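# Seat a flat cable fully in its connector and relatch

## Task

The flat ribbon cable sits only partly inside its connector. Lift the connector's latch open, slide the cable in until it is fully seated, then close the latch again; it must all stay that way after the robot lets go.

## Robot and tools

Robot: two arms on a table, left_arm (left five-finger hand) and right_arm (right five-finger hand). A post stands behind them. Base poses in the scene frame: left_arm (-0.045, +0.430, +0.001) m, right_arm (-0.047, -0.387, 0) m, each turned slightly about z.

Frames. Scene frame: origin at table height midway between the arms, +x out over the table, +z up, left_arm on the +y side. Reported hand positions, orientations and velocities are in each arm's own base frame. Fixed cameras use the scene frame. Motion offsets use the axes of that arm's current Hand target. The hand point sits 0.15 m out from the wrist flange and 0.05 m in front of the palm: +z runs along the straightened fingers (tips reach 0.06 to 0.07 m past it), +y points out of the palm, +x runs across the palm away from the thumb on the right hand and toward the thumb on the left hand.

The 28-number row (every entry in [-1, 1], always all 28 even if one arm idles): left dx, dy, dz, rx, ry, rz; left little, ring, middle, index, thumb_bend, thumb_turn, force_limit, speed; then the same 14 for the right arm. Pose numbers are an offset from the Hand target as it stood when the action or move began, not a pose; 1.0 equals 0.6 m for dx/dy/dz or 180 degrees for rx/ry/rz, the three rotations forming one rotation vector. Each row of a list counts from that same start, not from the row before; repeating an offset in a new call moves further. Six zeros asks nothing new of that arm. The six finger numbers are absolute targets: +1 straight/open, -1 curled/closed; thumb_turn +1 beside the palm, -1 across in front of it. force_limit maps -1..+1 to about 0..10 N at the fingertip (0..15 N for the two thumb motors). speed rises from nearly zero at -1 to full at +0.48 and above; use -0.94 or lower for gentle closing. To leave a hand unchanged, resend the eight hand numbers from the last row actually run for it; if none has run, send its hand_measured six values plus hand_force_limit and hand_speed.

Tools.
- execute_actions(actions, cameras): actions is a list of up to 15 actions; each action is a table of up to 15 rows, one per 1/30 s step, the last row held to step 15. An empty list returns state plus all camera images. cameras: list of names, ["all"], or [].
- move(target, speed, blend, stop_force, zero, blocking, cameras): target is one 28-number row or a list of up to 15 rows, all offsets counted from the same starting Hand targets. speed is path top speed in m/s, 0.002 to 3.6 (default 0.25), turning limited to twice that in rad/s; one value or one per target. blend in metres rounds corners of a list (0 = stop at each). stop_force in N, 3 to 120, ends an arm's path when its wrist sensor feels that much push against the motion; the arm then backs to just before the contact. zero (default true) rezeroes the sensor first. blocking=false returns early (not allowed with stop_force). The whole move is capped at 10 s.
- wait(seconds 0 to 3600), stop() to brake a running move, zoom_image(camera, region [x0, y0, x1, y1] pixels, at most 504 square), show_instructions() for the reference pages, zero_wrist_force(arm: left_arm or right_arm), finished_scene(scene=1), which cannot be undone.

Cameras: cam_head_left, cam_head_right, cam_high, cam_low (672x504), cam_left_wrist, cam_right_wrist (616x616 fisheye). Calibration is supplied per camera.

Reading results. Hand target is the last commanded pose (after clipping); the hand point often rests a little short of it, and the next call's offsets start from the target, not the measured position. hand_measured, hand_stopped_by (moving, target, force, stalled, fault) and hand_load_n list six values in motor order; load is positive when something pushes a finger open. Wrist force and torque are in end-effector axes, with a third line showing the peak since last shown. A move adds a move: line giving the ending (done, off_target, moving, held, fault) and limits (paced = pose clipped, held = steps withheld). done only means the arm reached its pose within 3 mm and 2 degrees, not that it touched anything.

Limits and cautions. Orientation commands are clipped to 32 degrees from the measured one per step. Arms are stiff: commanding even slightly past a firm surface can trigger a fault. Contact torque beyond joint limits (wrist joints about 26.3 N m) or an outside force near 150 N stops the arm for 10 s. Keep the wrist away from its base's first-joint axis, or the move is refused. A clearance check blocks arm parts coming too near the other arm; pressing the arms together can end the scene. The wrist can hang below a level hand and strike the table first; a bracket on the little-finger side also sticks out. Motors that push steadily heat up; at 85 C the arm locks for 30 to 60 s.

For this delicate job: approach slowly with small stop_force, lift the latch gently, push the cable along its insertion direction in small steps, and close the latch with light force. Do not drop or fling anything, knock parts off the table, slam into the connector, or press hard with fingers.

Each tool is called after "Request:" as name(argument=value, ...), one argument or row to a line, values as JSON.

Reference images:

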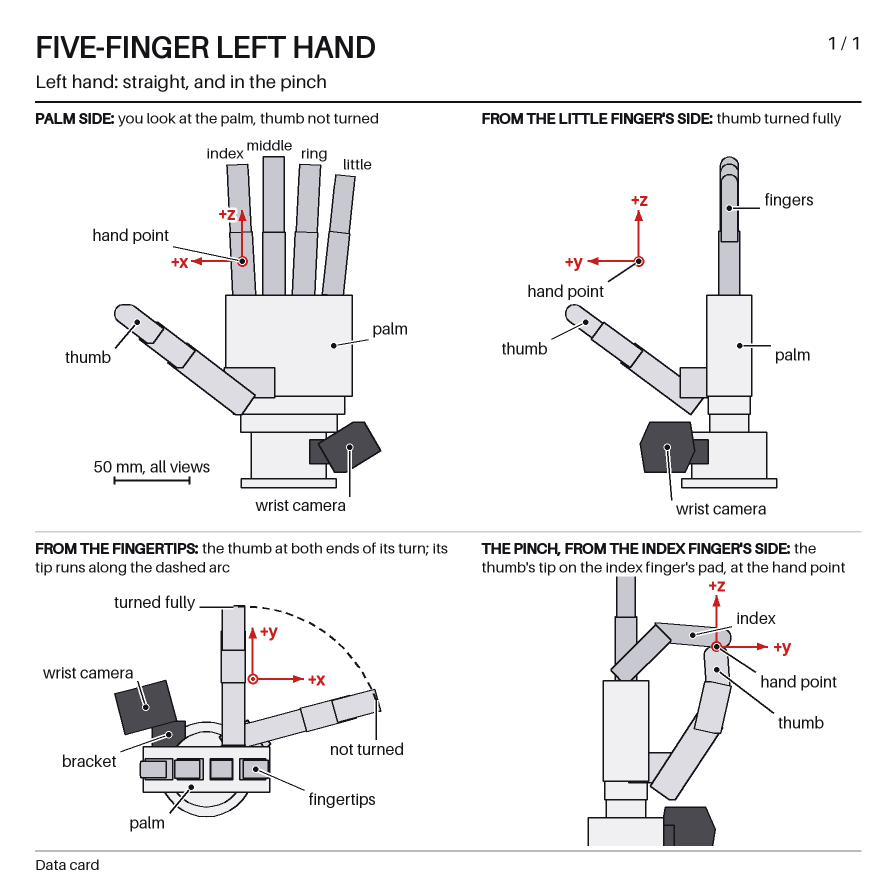

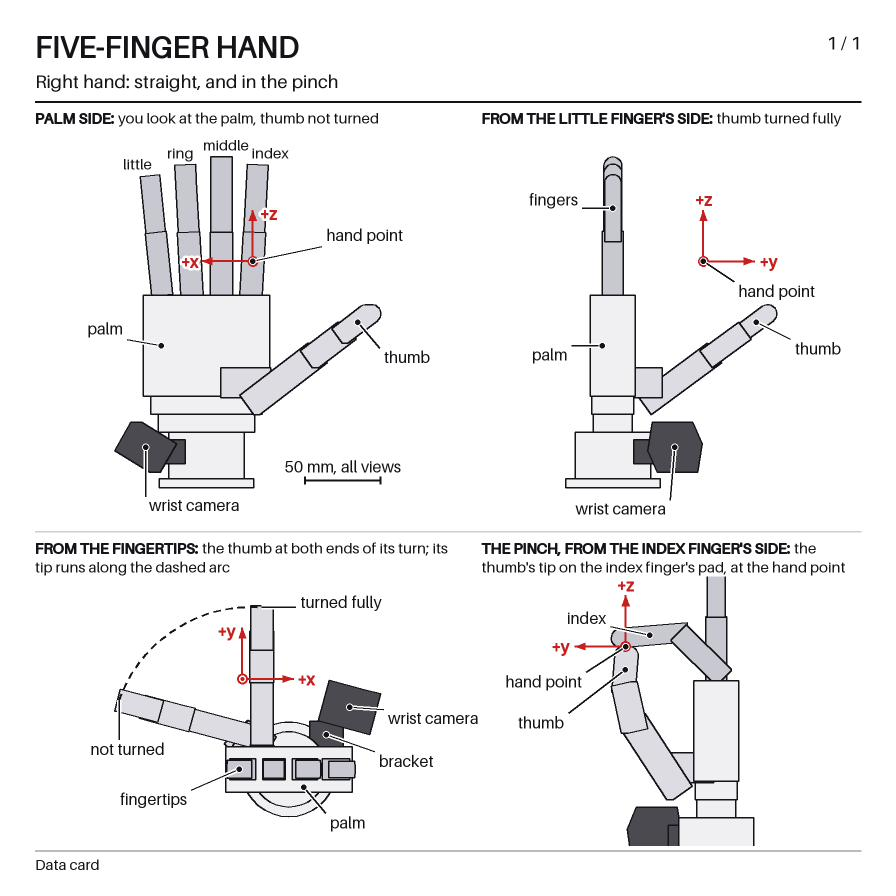

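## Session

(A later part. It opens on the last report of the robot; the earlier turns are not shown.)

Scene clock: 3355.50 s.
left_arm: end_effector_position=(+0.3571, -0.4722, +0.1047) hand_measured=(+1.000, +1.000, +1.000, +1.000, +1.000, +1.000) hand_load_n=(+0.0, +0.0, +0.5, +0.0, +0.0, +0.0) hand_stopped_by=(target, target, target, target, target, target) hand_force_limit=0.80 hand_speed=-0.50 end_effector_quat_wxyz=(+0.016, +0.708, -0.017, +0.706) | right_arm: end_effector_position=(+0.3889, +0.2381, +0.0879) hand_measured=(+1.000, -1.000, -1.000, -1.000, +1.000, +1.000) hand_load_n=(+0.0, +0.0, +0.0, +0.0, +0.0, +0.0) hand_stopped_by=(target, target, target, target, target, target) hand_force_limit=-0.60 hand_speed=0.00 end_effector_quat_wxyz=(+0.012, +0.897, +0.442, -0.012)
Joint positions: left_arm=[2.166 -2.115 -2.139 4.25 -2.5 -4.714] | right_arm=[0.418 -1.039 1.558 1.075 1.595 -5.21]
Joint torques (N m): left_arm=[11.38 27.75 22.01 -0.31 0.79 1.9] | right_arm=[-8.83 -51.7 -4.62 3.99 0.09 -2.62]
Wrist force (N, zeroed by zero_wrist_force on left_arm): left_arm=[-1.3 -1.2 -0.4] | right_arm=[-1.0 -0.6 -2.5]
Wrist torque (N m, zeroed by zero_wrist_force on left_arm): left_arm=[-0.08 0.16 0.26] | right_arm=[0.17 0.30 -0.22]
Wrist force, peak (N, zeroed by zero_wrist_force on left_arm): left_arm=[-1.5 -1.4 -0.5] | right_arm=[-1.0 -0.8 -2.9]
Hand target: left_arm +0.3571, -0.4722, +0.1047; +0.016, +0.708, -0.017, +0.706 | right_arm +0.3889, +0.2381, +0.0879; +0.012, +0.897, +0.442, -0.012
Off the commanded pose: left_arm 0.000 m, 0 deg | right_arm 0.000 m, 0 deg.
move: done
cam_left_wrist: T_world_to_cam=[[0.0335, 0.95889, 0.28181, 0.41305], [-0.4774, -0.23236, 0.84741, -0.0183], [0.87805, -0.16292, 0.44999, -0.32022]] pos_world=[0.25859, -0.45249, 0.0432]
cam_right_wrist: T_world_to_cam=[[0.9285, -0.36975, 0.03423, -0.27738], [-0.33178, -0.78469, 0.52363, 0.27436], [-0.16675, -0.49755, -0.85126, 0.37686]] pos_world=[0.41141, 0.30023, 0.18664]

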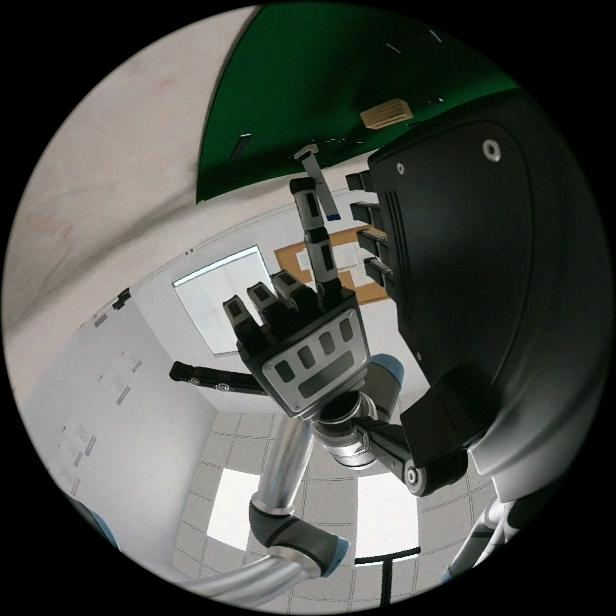

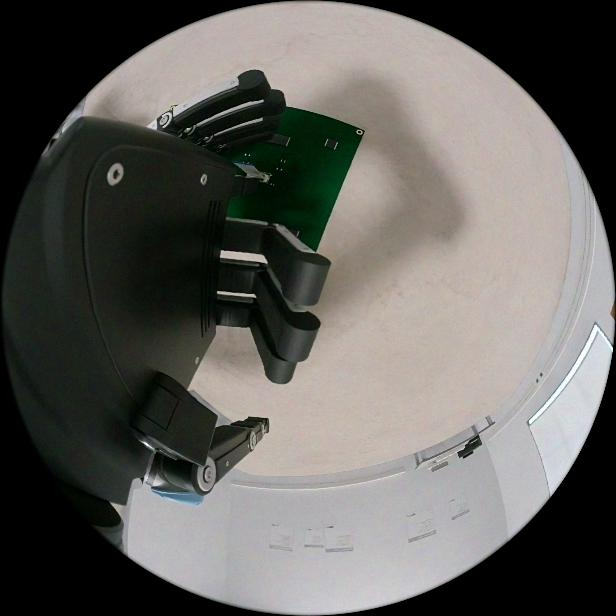

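Request:
move(
  target=[0,0,0,0,0,0,1,1,1,1,1,1,0.8,-0.5,-0.0017,0,0.0142,0,0,0,1,-1,-1,-1,1,1,-0.6,0],
  speed=0.015,
  stop_force=3,
)

Request:
move(
  target=[0,0,0,0,0,0,1,1,1,1,1,1,0.8,-0.5,0,0,0.0125,0,0,0,1,-1,-1,-1,1,1,-0.6,0],
  speed=0.003,
  stop_force=3,
  cameras=["cam_left_wrist","cam_right_wrist"],
)

Request:
zoom_image(
  camera="cam_left_wrist",
  region=[280, 135, 335, 190],
)

Request:
zoom_image(
  camera="cam_right_wrist",
  region=[230, 150, 275, 195],
)

Scene clock: 3412.57 s.
left_arm: end_effector_position=(+0.3571, -0.4722, +0.1047) hand_measured=(+1.000, +1.000, +1.000, +1.000, +1.000, +1.000) hand_load_n=(+0.0, +0.0, +0.0, +0.0, +0.0, +0.0) hand_stopped_by=(target, target, target, target, target, target) hand_force_limit=0.80 hand_speed=-0.50 end_effector_quat_wxyz=(+0.016, +0.708, -0.017, +0.706) | right_arm: end_effector_position=(+0.3882, +0.2370, +0.0794) hand_measured=(+1.000, -1.000, -1.000, -1.000, +1.000, +1.000) hand_load_n=(+0.0, +0.0, +0.0, +0.0, -0.5, +0.0) hand_stopped_by=(target, target, target, target, target, target) hand_force_limit=-0.60 hand_speed=0.00 end_effector_quat_wxyz=(+0.012, +0.897, +0.442, -0.012)
Joint positions: left_arm=[2.166 -2.115 -2.139 4.25 -2.5 -4.714] | right_arm=[0.417 -1.031 1.571 1.055 1.595 -5.212]
Joint torques (N m): left_arm=[11.94 29.53 21.98 -0.28 2.25 1.1] | right_arm=[-0.15 -51.11 -23.67 3.95 0.79 0]
Wrist force (N, zeroed by zero_wrist_force on left_arm): left_arm=[-1.3 -1.2 -0.4] | right_arm=[-0.9 -0.6 -2.6]
Wrist torque (N m, zeroed by zero_wrist_force on left_arm): left_arm=[-0.07 0.14 0.26] | right_arm=[0.19 0.29 -0.01]
Wrist force, peak (N, zeroed by zero_wrist_force on left_arm): left_arm=[-1.5 -1.3 -0.5] | right_arm=[-1.0 -0.7 -2.9]
Hand target: left_arm +0.3571, -0.4722, +0.1047; +0.016, +0.708, -0.017, +0.706 | right_arm +0.3882, +0.2370, +0.0794; +0.012, +0.897, +0.442, -0.012
Off the commanded pose: left_arm 0.000 m, 0 deg | right_arm 0.000 m, 0 deg.
move: done

Scene clock: 3415.67 s.
left_arm: end_effector_position=(+0.3571, -0.4722, +0.1047) hand_measured=(+1.000, +1.000, +1.000, +1.000, +1.000, +1.000) hand_load_n=(+0.0, +0.0, +0.0, +0.0, +0.0, +0.0) hand_stopped_by=(target, target, target, target, target, target) hand_force_limit=0.80 hand_speed=-0.50 end_effector_quat_wxyz=(+0.016, +0.708, -0.017, +0.706) | right_arm: end_effector_position=(+0.3881, +0.2368, +0.0719) hand_measured=(+1.000, -1.000, -1.000, -1.000, +1.000, +1.000) hand_load_n=(+0.0, +0.0, +0.0, +0.0, +0.0, +0.0) hand_stopped_by=(target, target, target, target, target, target) hand_force_limit=-0.60 hand_speed=0.00 end_effector_quat_wxyz=(+0.012, +0.897, +0.442, -0.012)
Joint positions: left_arm=[2.166 -2.115 -2.139 4.25 -2.5 -4.714] | right_arm=[0.416 -1.022 1.579 1.038 1.595 -5.212]
Joint torques (N m): left_arm=[12.48 29.5 22.51 -0.27 2.21 0.51] | right_arm=[-10.8 -34.93 -12.07 3.7 0.73 -2.59]
Wrist force (N, zeroed by zero_wrist_force on left_arm): left_arm=[-1.4 -1.3 -0.3] | right_arm=[-0.8 -0.5 -2.7]
Wrist torque (N m, zeroed by zero_wrist_force on left_arm): left_arm=[-0.09 0.16 0.26] | right_arm=[0.21 0.28 -0.01]
Wrist force, peak (N, zeroed by zero_wrist_force on left_arm): left_arm=[-1.5 -1.4 -0.6] | right_arm=[-1.3 -0.9 -2.9]
Hand target: left_arm +0.3571, -0.4722, +0.1047; +0.016, +0.708, -0.017, +0.706 | right_arm +0.3881, +0.2368, +0.0719; +0.012, +0.897, +0.442, -0.012
Off the commanded pose: left_arm 0.000 m, 0 deg | right_arm 0.000 m, 0 deg.
move: done
cam_left_wrist: T_world_to_cam=[[0.0335, 0.95889, 0.28181, 0.41305], [-0.4774, -0.23236, 0.84741, -0.0183], [0.87805, -0.16292, 0.44999, -0.32022]] pos_world=[0.25859, -0.45249, 0.0432]
cam_right_wrist: T_world_to_cam=[[0.92849, -0.36979, 0.03415, -0.27644], [-0.33178, -0.78467, 0.52366, 0.2814], [-0.16684, -0.49754, -0.85125, 0.36248]] pos_world=[0.41051, 0.29893, 0.17064]

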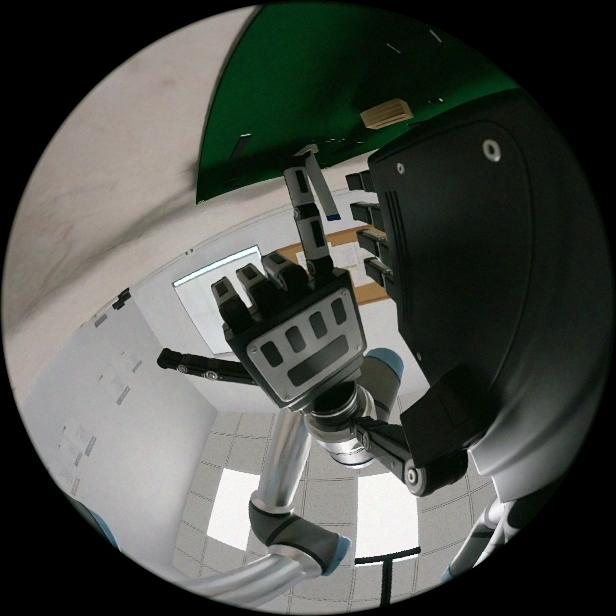

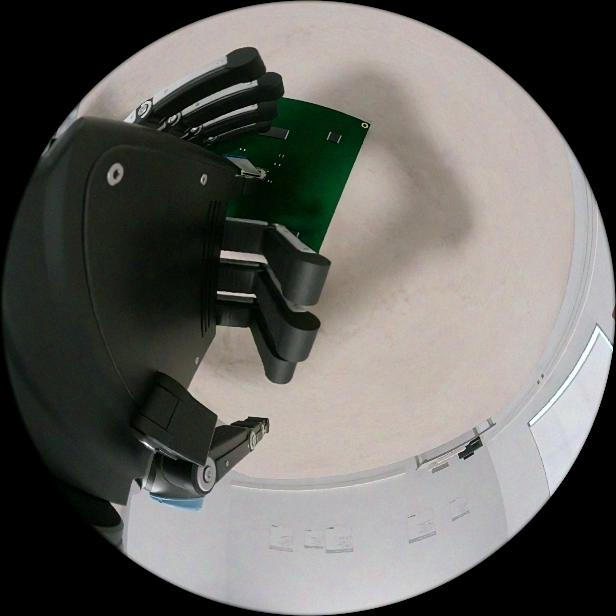

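Scaled by 9.164 from the camera's image (finer frame: 880x880).

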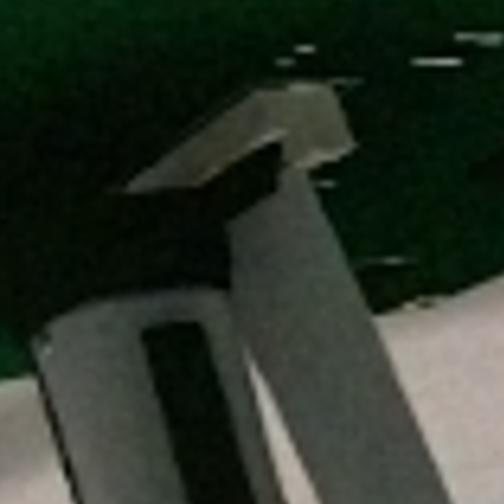

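Scaled by 11.200 from the camera's image (finer frame: 880x880).

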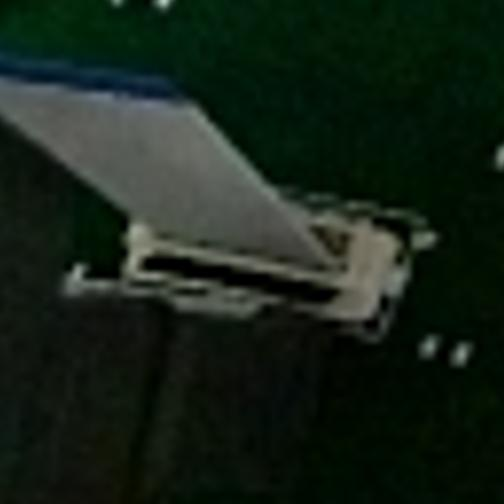

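Request:
move(
  target=[
    [0,0,0,0,0,0,1,1,1,1,1,1,0.8,-0.5,0,0,-0.0117,0,0,0,1,-1,-1,-1,1,1,-0.6,0],
    [0,0,0,0,0,0,1,1,1,1,1,1,0.8,-0.5,0.005,0,-0.0117,0,0,0,1,-1,-1,-1,1,1,-0.6,0],
  ],
  speed=0.01,
  cameras=["cam_left_wrist","cam_right_wrist"],
)

Request:
zoom_image(
  camera="cam_left_wrist",
  region=[280, 135, 335, 190],
)

Request:
zoom_image(
  camera="cam_right_wrist",
  region=[230, 155, 275, 200],
)

Scene clock: 3426.17 s.
left_arm: end_effector_position=(+0.3571, -0.4722, +0.1047) hand_measured=(+1.000, +1.000, +1.000, +1.000, +1.000, +1.000) hand_load_n=(+0.0, +0.0, +0.0, +0.0, +0.0, +0.0) hand_stopped_by=(target, target, target, target, target, target) hand_force_limit=0.80 hand_speed=-0.50 end_effector_quat_wxyz=(+0.016, +0.708, -0.017, +0.706) | right_arm: end_effector_position=(+0.3901, +0.2395, +0.0788) hand_measured=(+1.000, -1.000, -1.000, -1.000, +1.000, +1.000) hand_load_n=(+0.0, +0.5, +0.0, +0.0, +0.0, +0.0) hand_stopped_by=(target, target, target, target, target, target) hand_force_limit=-0.60 hand_speed=0.00 end_effector_quat_wxyz=(+0.012, +0.897, +0.442, -0.012)
Joint positions: left_arm=[2.166 -2.115 -2.139 4.25 -2.5 -4.714] | right_arm=[0.42 -1.024 1.561 1.058 1.595 -5.209]
Joint torques (N m): left_arm=[11.85 30.51 21.25 -0.27 2.25 -0.13] | right_arm=[0.14 -43.41 -7.43 2.34 -1.32 1.73]
Wrist force (N, zeroed by zero_wrist_force on left_arm): left_arm=[-1.3 -1.0 -0.3] | right_arm=[-1.0 -0.5 -2.5]
Wrist torque (N m, zeroed by zero_wrist_force on left_arm): left_arm=[-0.06 0.16 0.25] | right_arm=[0.20 0.29 -0.22]
Wrist force, peak (N, zeroed by zero_wrist_force on left_arm): left_arm=[-1.4 -1.4 -0.5] | right_arm=[-1.1 -0.6 -3.0]
Hand target: left_arm +0.3571, -0.4722, +0.1047; +0.016, +0.708, -0.017, +0.706 | right_arm +0.3900, +0.2394, +0.0788; +0.012, +0.897, +0.442, -0.012
Off the commanded pose: left_arm 0.000 m, 0 deg | right_arm 0.000 m, 0 deg.
move: done
cam_left_wrist: T_world_to_cam=[[0.0335, 0.95889, 0.28181, 0.41305], [-0.4774, -0.23236, 0.84741, -0.0183], [0.87805, -0.16292, 0.44999, -0.32022]] pos_world=[0.25859, -0.45249, 0.0432]
cam_right_wrist: T_world_to_cam=[[0.92849, -0.36979, 0.03415, -0.27758], [-0.33178, -0.78467, 0.52366, 0.28044], [-0.16684, -0.49754, -0.85125, 0.37006]] pos_world=[0.41251, 0.30153, 0.17764]

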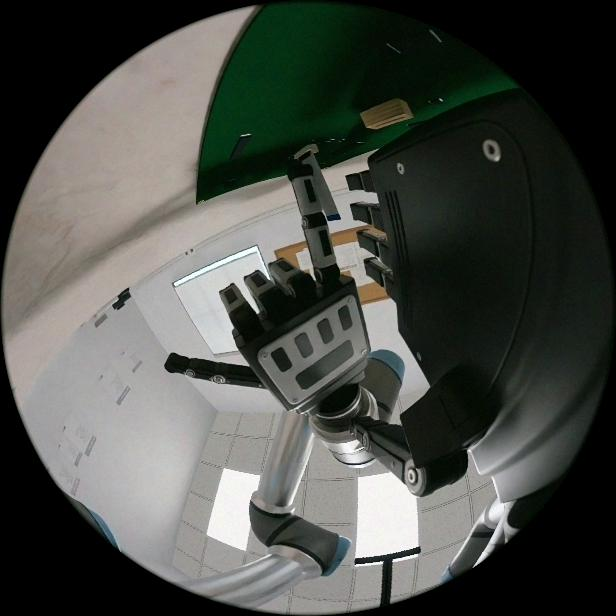

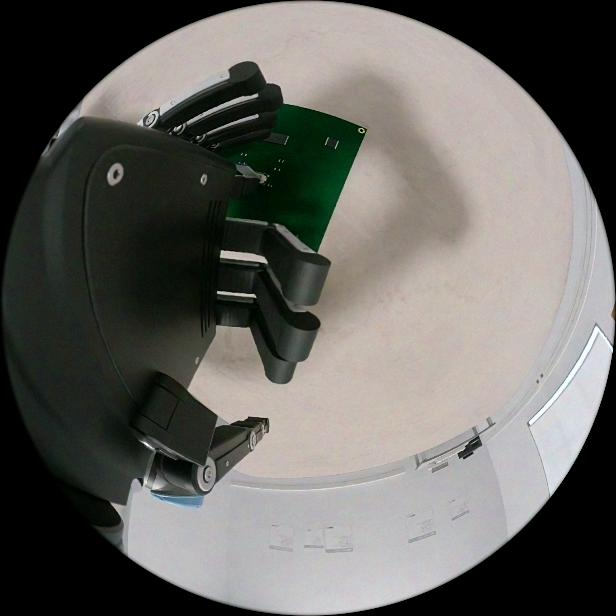

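Scaled by 9.164 from the camera's image (finer frame: 880x880).

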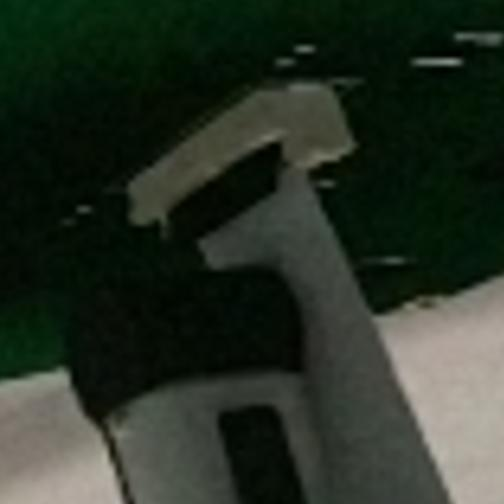

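Scaled by 11.200 from the camera's image (finer frame: 880x880).

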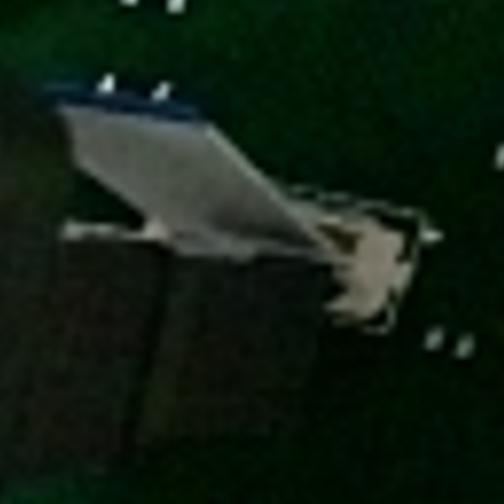

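Request:
move(
  target=[0,0,0,0,0,0,1,1,1,1,1,1,0.8,-0.5,0,0,0.0133,0,0,0,1,-1,-1,-1,1,1,-0.6,0],
  speed=0.003,
  stop_force=3,
  cameras=["cam_left_wrist","cam_right_wrist"],
)

Request:
zoom_image(
  camera="cam_left_wrist",
  region=[280, 135, 335, 190],
)

Request:
zoom_image(
  camera="cam_right_wrist",
  region=[230, 150, 275, 195],
)

Scene clock: 3436.73 s.
left_arm: end_effector_position=(+0.3571, -0.4722, +0.1047) hand_measured=(+1.000, +1.000, +1.000, +1.000, +1.000, +1.000) hand_load_n=(+0.0, +0.0, +0.0, +0.0, +0.5, +0.0) hand_stopped_by=(target, target, target, target, target, target) hand_force_limit=0.80 hand_speed=-0.50 end_effector_quat_wxyz=(+0.016, +0.708, -0.017, +0.706) | right_arm: end_effector_position=(+0.3899, +0.2392, +0.0747) hand_measured=(+1.000, -1.000, -1.000, -1.000, +1.000, +1.000) hand_load_n=(+0.0, +0.0, +0.0, +0.0, +0.0, +0.0) hand_stopped_by=(target, target, target, target, target, target) hand_force_limit=-0.60 hand_speed=0.00 end_effector_quat_wxyz=(+0.012, +0.897, +0.442, -0.013)
Joint positions: left_arm=[2.166 -2.115 -2.139 4.25 -2.5 -4.714] | right_arm=[0.42 -1.02 1.566 1.049 1.595 -5.209]
Joint torques (N m): left_arm=[11.32 31.45 21.81 -0.07 2.24 -1.13] | right_arm=[-10.28 -49.25 -18.48 3.73 -1 -2.06]
Wrist force (N, zeroed by zero_wrist_force on left_arm): left_arm=[-1.2 -1.1 -0.3] | right_arm=[-1.5 -0.5 -5.8]
Wrist torque (N m, zeroed by zero_wrist_force on left_arm): left_arm=[-0.07 0.13 0.27] | right_arm=[0.37 0.44 -0.23]
Wrist force, peak (N, zeroed by zero_wrist_force on left_arm): left_arm=[-1.6 -1.3 -0.3] | right_arm=[-1.9 -0.6 -6.4]
Hand target: left_arm +0.3571, -0.4722, +0.1047; +0.016, +0.708, -0.017, +0.706 | right_arm +0.3900, +0.2393, +0.0748; +0.012, +0.897, +0.442, -0.012 (not the last commanded pose)
Off the commanded pose: left_arm 0.000 m, 0 deg | right_arm 0.004 m, 0 deg.
move: contact (right_arm)
cam_left_wrist: T_world_to_cam=[[0.0335, 0.95889, 0.28181, 0.41305], [-0.4774, -0.23236, 0.84741, -0.0183], [0.87805, -0.16292, 0.44999, -0.32022]] pos_world=[0.25859, -0.45249, 0.0432]
cam_right_wrist: T_world_to_cam=[[0.9285, -0.36976, 0.03403, -0.27741], [-0.33167, -0.78466, 0.52373, 0.28234], [-0.16695, -0.49757, -0.8512, 0.36651]] pos_world=[0.41241, 0.30133, 0.17354]

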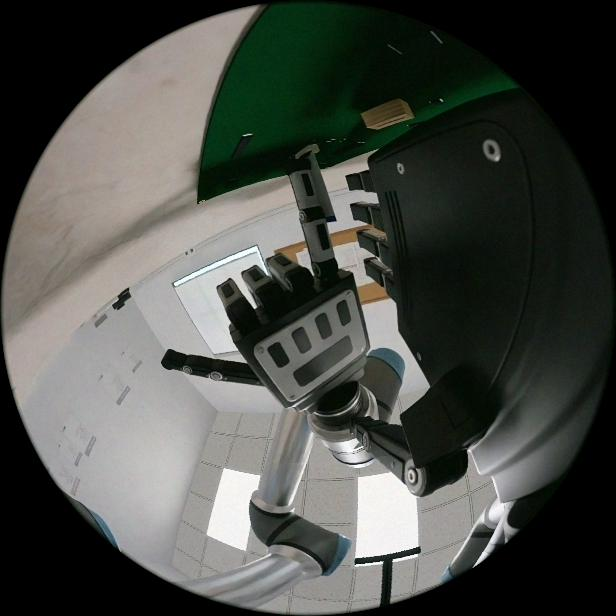

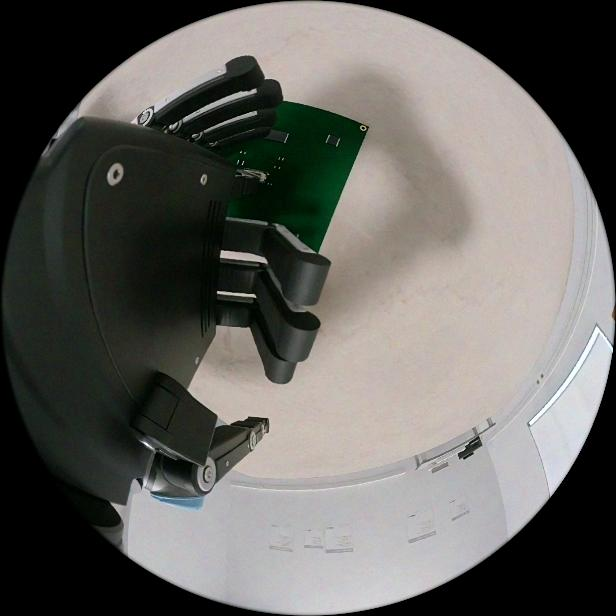

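Scaled by 9.164 from the camera's image (finer frame: 880x880).

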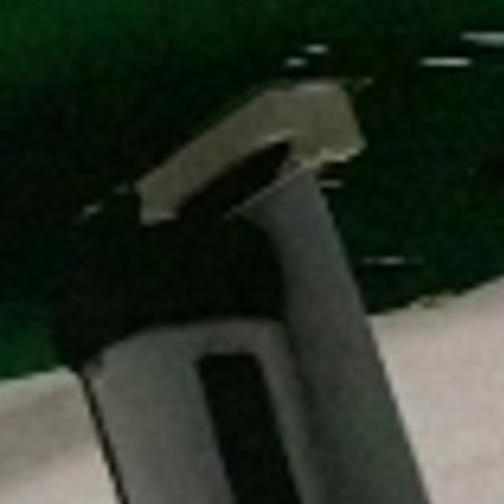

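Scaled by 11.200 from the camera's image (finer frame: 880x880).

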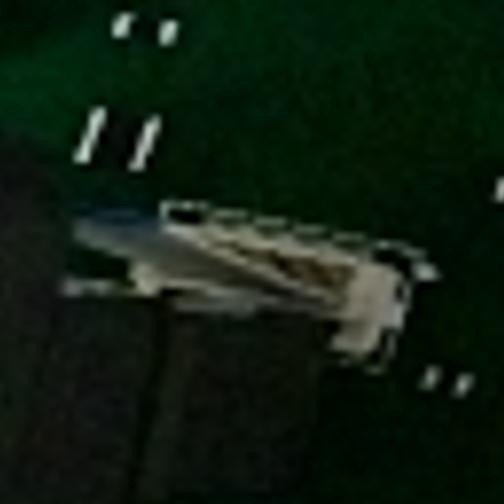

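Request:
move(
  target=[0,0,0,0,0,0,1,1,1,1,1,1,0.8,-0.5,0,0,0.0033,0,0,0,1,-1,-1,-1,1,1,-0.6,0],
  speed=0.003,
  stop_force=10,
  cameras=["cam_left_wrist","cam_right_wrist"],
)

Request:
zoom_image(
  camera="cam_left_wrist",
  region=[280, 135, 335, 190],
)

Request:
zoom_image(
  camera="cam_right_wrist",
  region=[230, 150, 275, 195],
)

Scene clock: 3446.70 s.
left_arm: end_effector_position=(+0.3571, -0.4722, +0.1047) hand_measured=(+1.000, +1.000, +1.000, +1.000, +1.000, +1.000) hand_load_n=(+0.0, +0.0, +0.0, -0.5, +0.0, +0.0) hand_stopped_by=(target, target, target, target, target, target) hand_force_limit=0.80 hand_speed=-0.50 end_effector_quat_wxyz=(+0.016, +0.708, -0.017, +0.706) | right_arm: end_effector_position=(+0.3899, +0.2392, +0.0728) hand_measured=(+1.000, -1.000, -1.000, -1.000, +1.000, +1.000) hand_load_n=(+0.0, +0.0, +0.0, -0.5, +0.0, +0.0) hand_stopped_by=(target, target, target, target, target, target) hand_force_limit=-0.60 hand_speed=0.00 end_effector_quat_wxyz=(+0.012, +0.897, +0.442, -0.012)
Joint positions: left_arm=[2.166 -2.115 -2.139 4.25 -2.5 -4.714] | right_arm=[0.419 -1.017 1.568 1.044 1.595 -5.209]
Joint torques (N m): left_arm=[11.01 32.84 21.96 0.01 2.16 -1.74] | right_arm=[-11.52 -34.89 -11.11 3.48 -0.81 -2.54]
Wrist force (N, zeroed by zero_wrist_force on left_arm): left_arm=[-1.1 -1.1 -0.6] | right_arm=[-1.6 -0.7 -4.4]
Wrist torque (N m, zeroed by zero_wrist_force on left_arm): left_arm=[-0.04 0.10 0.27] | right_arm=[0.28 0.39 -0.23]
Wrist force, peak (N, zeroed by zero_wrist_force on left_arm): left_arm=[-1.5 -1.2 -0.5] | right_arm=[-2.4 -0.8 -7.0]
Hand target: left_arm +0.3571, -0.4722, +0.1047; +0.016, +0.708, -0.017, +0.706 | right_arm +0.3899, +0.2392, +0.0728; +0.012, +0.897, +0.442, -0.012
Off the commanded pose: left_arm 0.000 m, 0 deg | right_arm 0.000 m, 0 deg.
move: done
cam_left_wrist: T_world_to_cam=[[0.0335, 0.95889, 0.28181, 0.41305], [-0.4774, -0.23236, 0.84741, -0.0183], [0.87805, -0.16292, 0.44999, -0.32022]] pos_world=[0.25859, -0.45249, 0.0432]
cam_right_wrist: T_world_to_cam=[[0.92849, -0.36979, 0.03415, -0.27735], [-0.33178, -0.78467, 0.52366, 0.28344], [-0.16684, -0.49754, -0.85125, 0.36475]] pos_world=[0.41241, 0.30133, 0.17154]

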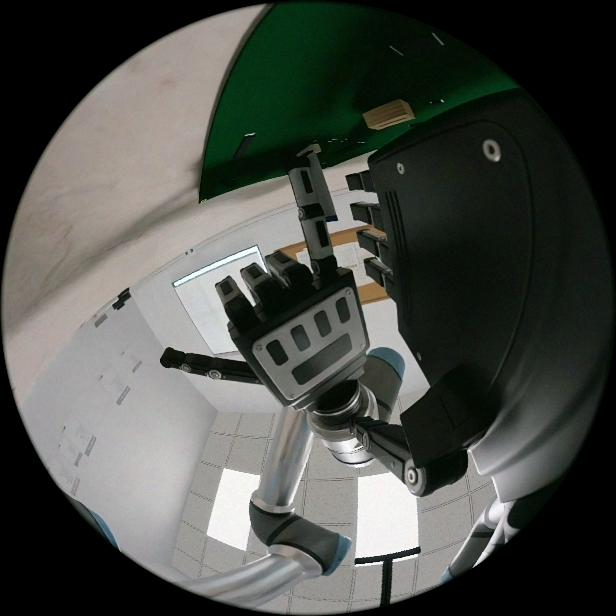

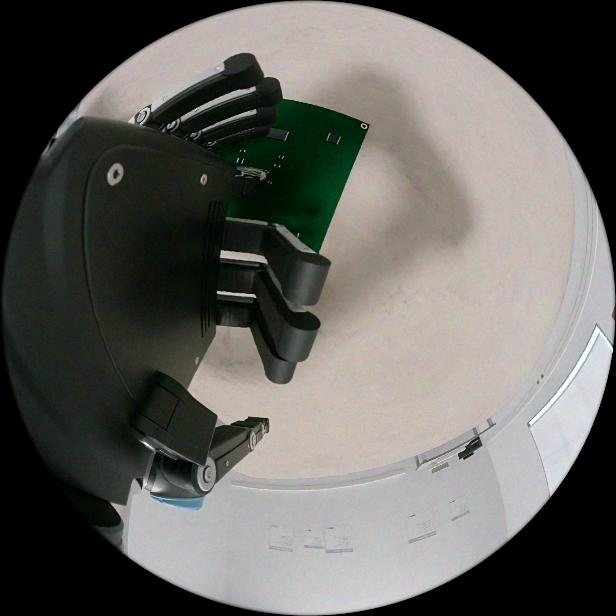

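Scaled by 9.164 from the camera's image (finer frame: 880x880).

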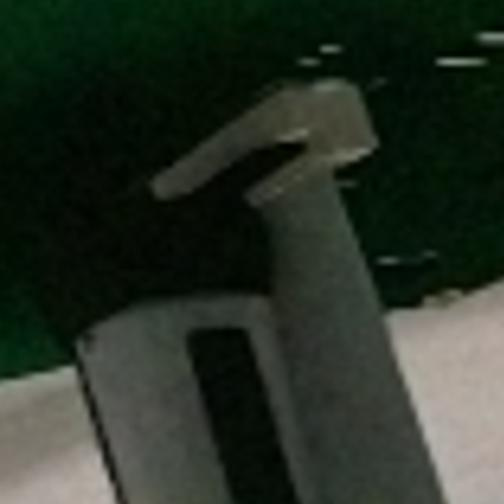

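Scaled by 11.200 from the camera's image (finer frame: 880x880).

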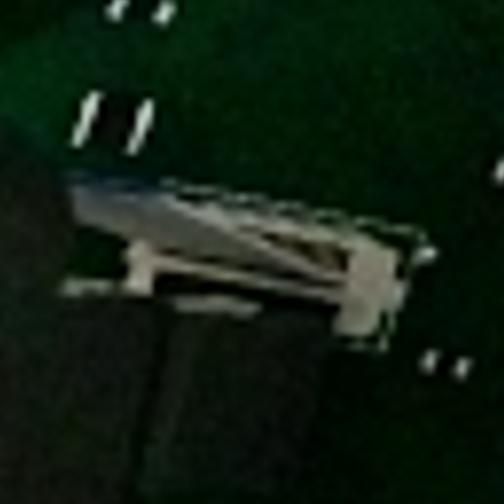

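Request:
move(
  target=[0,0,0,0,0,0,1,1,1,1,1,1,0.8,-0.5,0,0,0.00167,0,0,0,1,-1,-1,-1,1,1,-0.6,0],
  speed=0.003,
  stop_force=10,
  cameras=["cam_left_wrist","cam_right_wrist"],
)

Request:
zoom_image(
  camera="cam_left_wrist",
  region=[280, 135, 335, 190],
)

Request:
zoom_image(
  camera="cam_right_wrist",
  region=[230, 150, 275, 195],
)

Scene clock: 3460.07 s.
left_arm: end_effector_position=(+0.3571, -0.4722, +0.1047) hand_measured=(+1.000, +1.000, +1.000, +1.000, +1.000, +1.000) hand_load_n=(+0.0, +0.0, +0.0, +0.0, +0.0, +0.0) hand_stopped_by=(target, target, target, target, target, target) hand_force_limit=0.80 hand_speed=-0.50 end_effector_quat_wxyz=(+0.016, +0.708, -0.017, +0.706) | right_arm: end_effector_position=(+0.3899, +0.2392, +0.0718) hand_measured=(+1.000, -1.000, -1.000, -1.000, +1.000, +1.000) hand_load_n=(-0.5, +0.0, +0.0, +0.0, +0.0, +0.0) hand_stopped_by=(target, target, target, target, target, target) hand_force_limit=-0.60 hand_speed=0.00 end_effector_quat_wxyz=(+0.012, +0.897, +0.442, -0.012)
Joint positions: left_arm=[2.166 -2.115 -2.139 4.25 -2.5 -4.714] | right_arm=[0.419 -1.016 1.569 1.042 1.595 -5.209]
Joint torques (N m): left_arm=[12.21 34.08 20.99 -0.03 2.13 -2.34] | right_arm=[-11.24 -21.71 -3.24 1 0.25 -2.48]
Wrist force (N, zeroed by zero_wrist_force on left_arm): left_arm=[-1.2 -1.1 -0.3] | right_arm=[-1.1 -0.5 -14.6]
Wrist torque (N m, zeroed by zero_wrist_force on left_arm): left_arm=[-0.06 0.14 0.26] | right_arm=[0.91 0.97 -0.18]
Wrist force, peak (N, zeroed by zero_wrist_force on left_arm): left_arm=[-1.5 -1.4 -0.3] | right_arm=[-1.1 -0.7 -15.1]
Hand target: left_arm +0.3571, -0.4722, +0.1047; +0.016, +0.708, -0.017, +0.706 | right_arm +0.3899, +0.2392, +0.0718; +0.012, +0.897, +0.442, -0.012
Off the commanded pose: left_arm 0.000 m, 0 deg | right_arm 0.000 m, 0 deg.
move: contact (right_arm)
cam_left_wrist: T_world_to_cam=[[0.0335, 0.95889, 0.28181, 0.41305], [-0.4774, -0.23236, 0.84741, -0.0183], [0.87805, -0.16292, 0.44999, -0.32022]] pos_world=[0.25859, -0.45249, 0.0432]
cam_right_wrist: T_world_to_cam=[[0.92851, -0.36972, 0.03421, -0.27736], [-0.33175, -0.7847, 0.52363, 0.28392], [-0.16675, -0.49755, -0.85126, 0.36395]] pos_world=[0.41241, 0.30133, 0.17064]

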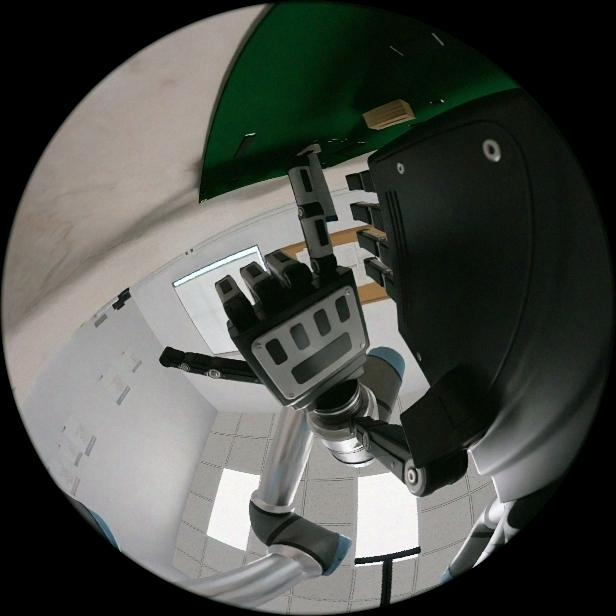

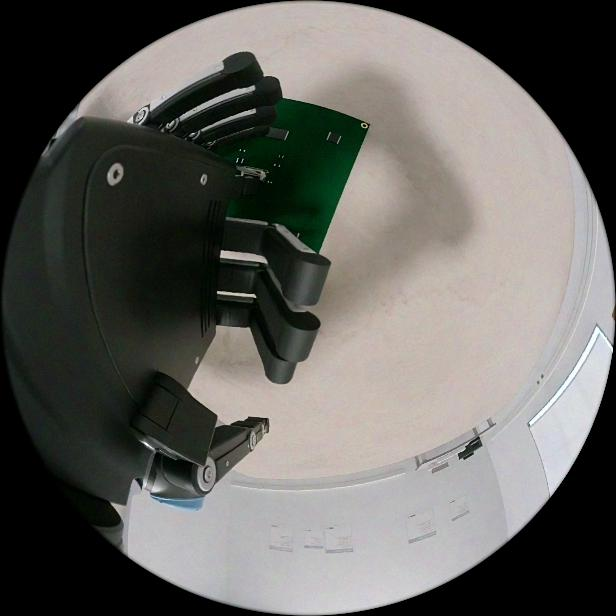

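Scaled by 9.164 from the camera's image (finer frame: 880x880).

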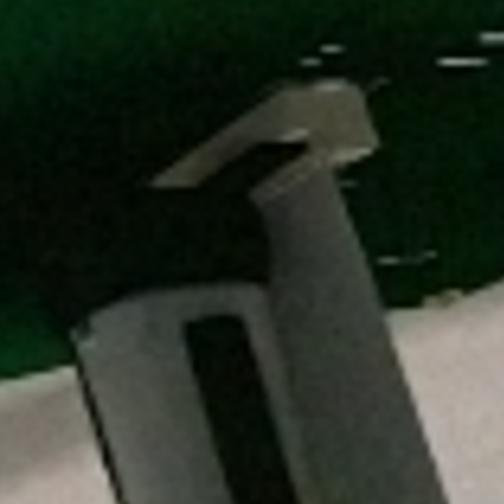

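Scaled by 11.200 from the camera's image (finer frame: 880x880).

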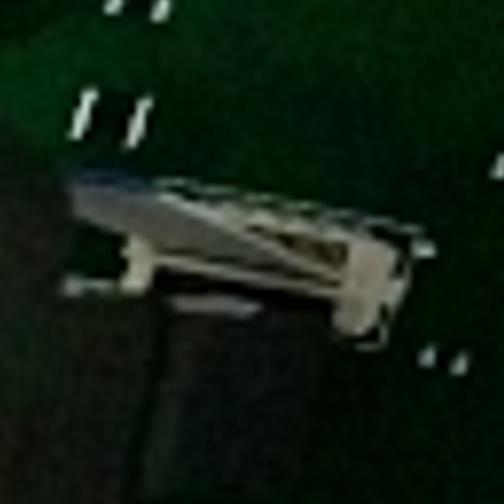

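Request:
move(
  target=[
    [0,0,0,0,0,0,1,1,1,1,1,1,0.8,-0.5,0,0,-0.0167,0,0,0,1,-1,-1,-1,1,1,-0.6,0],
    [0,0,0,0,0,0,1,1,1,1,1,1,0.8,-0.5,-0.05,0,-0.0333,0,0,0,1,-1,-1,-1,1,1,-0.6,0],
  ],
  speed=[0.01,0.04],
  cameras=["cam_left_wrist","cam_right_wrist"],
)

Request:
zoom_image(
  camera="cam_left_wrist",
  region=[285, 135, 325, 175],
)

Request:
zoom_image(
  camera="cam_right_wrist",
  region=[240, 130, 290, 180],
)

Scene clock: 3469.97 s.
left_arm: end_effector_position=(+0.3571, -0.4722, +0.1047) hand_measured=(+1.000, +1.000, +1.000, +1.000, +1.000, +1.000) hand_load_n=(+0.0, +0.0, +0.0, +0.0, +0.0, +0.0) hand_stopped_by=(target, target, target, target, target, target) hand_force_limit=0.80 hand_speed=-0.50 end_effector_quat_wxyz=(+0.016, +0.708, -0.017, +0.706) | right_arm: end_effector_position=(+0.3720, +0.2160, +0.0928) hand_measured=(+1.000, -1.000, -1.000, -1.000, +1.000, +1.000) hand_load_n=(+0.0, +0.0, +0.0, +0.0, +0.0, +0.0) hand_stopped_by=(target, target, target, target, target, target) hand_force_limit=-0.60 hand_speed=0.00 end_effector_quat_wxyz=(+0.012, +0.897, +0.442, -0.012) end_effector_velocity=(+0.000, +0.001, +0.000) end_effector_angular_velocity=(+0.002, +0.000, -0.004)
Joint positions: left_arm=[2.166 -2.115 -2.139 4.25 -2.5 -4.714] | right_arm=[0.387 -1.102 1.646 1.05 1.596 -5.242]
Joint velocities: left_arm=[within noise] | right_arm=[0.001 0.003 -0.003 0 -0.002 0.005]
Joint torques (N m): left_arm=[11.49 34.68 20.65 0.15 2.26 -2.47] | right_arm=[8.1 -24.59 -24.8 2.88 0.81 2.91]
Wrist force (N, zeroed by zero_wrist_force on left_arm): left_arm=[-1.4 -1.1 -0.3] | right_arm=[-1.2 -0.4 -2.6]
Wrist torque (N m, zeroed by zero_wrist_force on left_arm): left_arm=[-0.07 0.16 0.25] | right_arm=[0.23 0.35 -0.07]
Wrist force, peak (N, zeroed by zero_wrist_force on left_arm): left_arm=[-1.6 -1.3 -0.5] | right_arm=[-1.1 -1.0 -15.1]
Hand target: left_arm +0.3571, -0.4722, +0.1047; +0.016, +0.708, -0.017, +0.706 | right_arm +0.3719, +0.2160, +0.0928; +0.012, +0.897, +0.442, -0.012
Off the commanded pose: left_arm 0.000 m, 0 deg | right_arm 0.000 m, 0 deg.
move: done
cam_left_wrist: T_world_to_cam=[[0.0335, 0.95889, 0.28181, 0.41305], [-0.4774, -0.23236, 0.84741, -0.0183], [0.87805, -0.16292, 0.44999, -0.32022]] pos_world=[0.25859, -0.45249, 0.0432]
cam_right_wrist: T_world_to_cam=[[0.92854, -0.36965, 0.03434, -0.27003], [-0.33179, -0.7848, 0.52346, 0.24874], [-0.16655, -0.49745, -0.85136, 0.36714]] pos_world=[0.39441, 0.27803, 0.19164]

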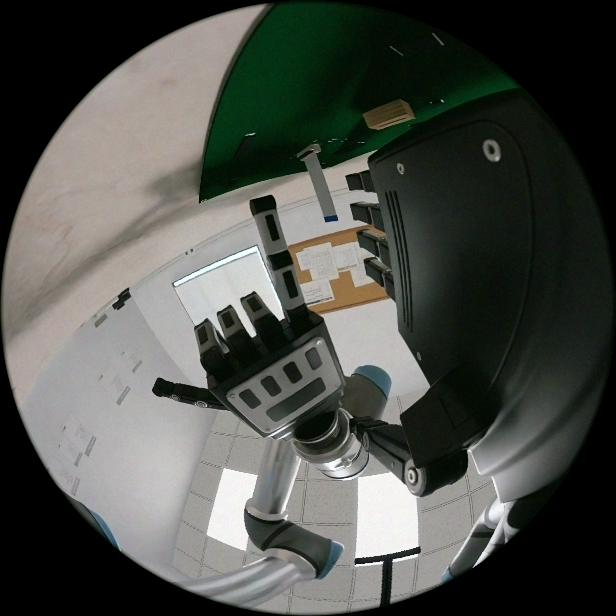

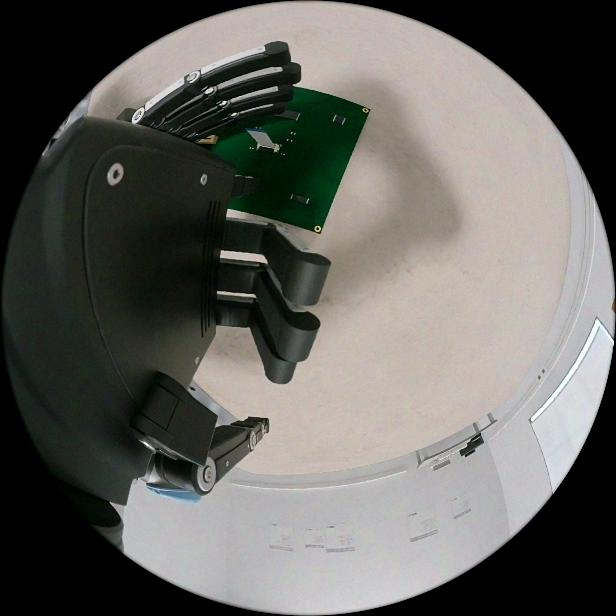

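Scaled by 12.600 from the camera's image (finer frame: 880x880).

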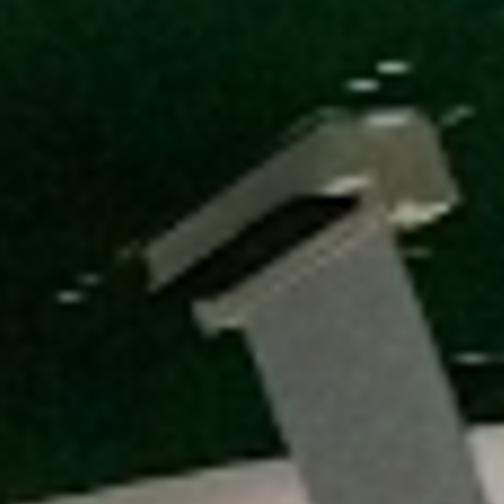

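Scaled by 10.080 from the camera's image (finer frame: 880x880).

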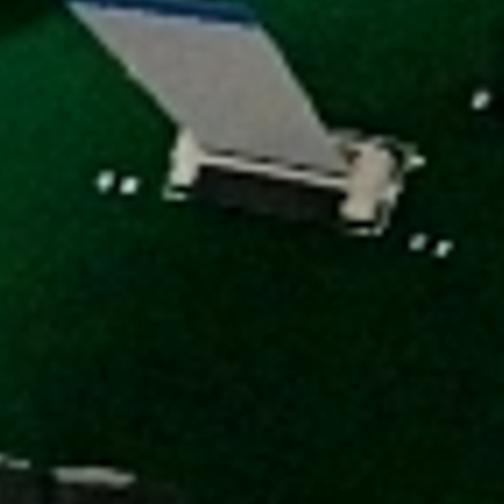

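Request:
zoom_image(
  camera="cam_right_wrist",
  region=[254, 138, 284, 158],
)

Request:
zoom_image(
  camera="cam_left_wrist",
  region=[295, 140, 323, 168],
)

Scaled by 16.800 from the camera's image (finer frame: 880x880).

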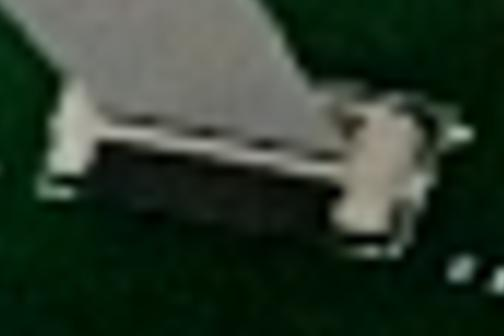

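Scaled by 18.000 from the camera's image (finer frame: 880x880).

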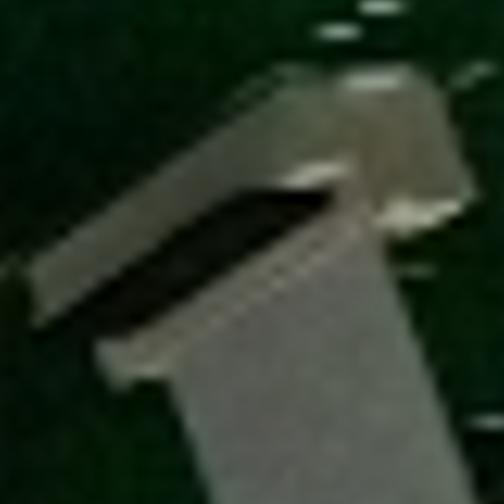

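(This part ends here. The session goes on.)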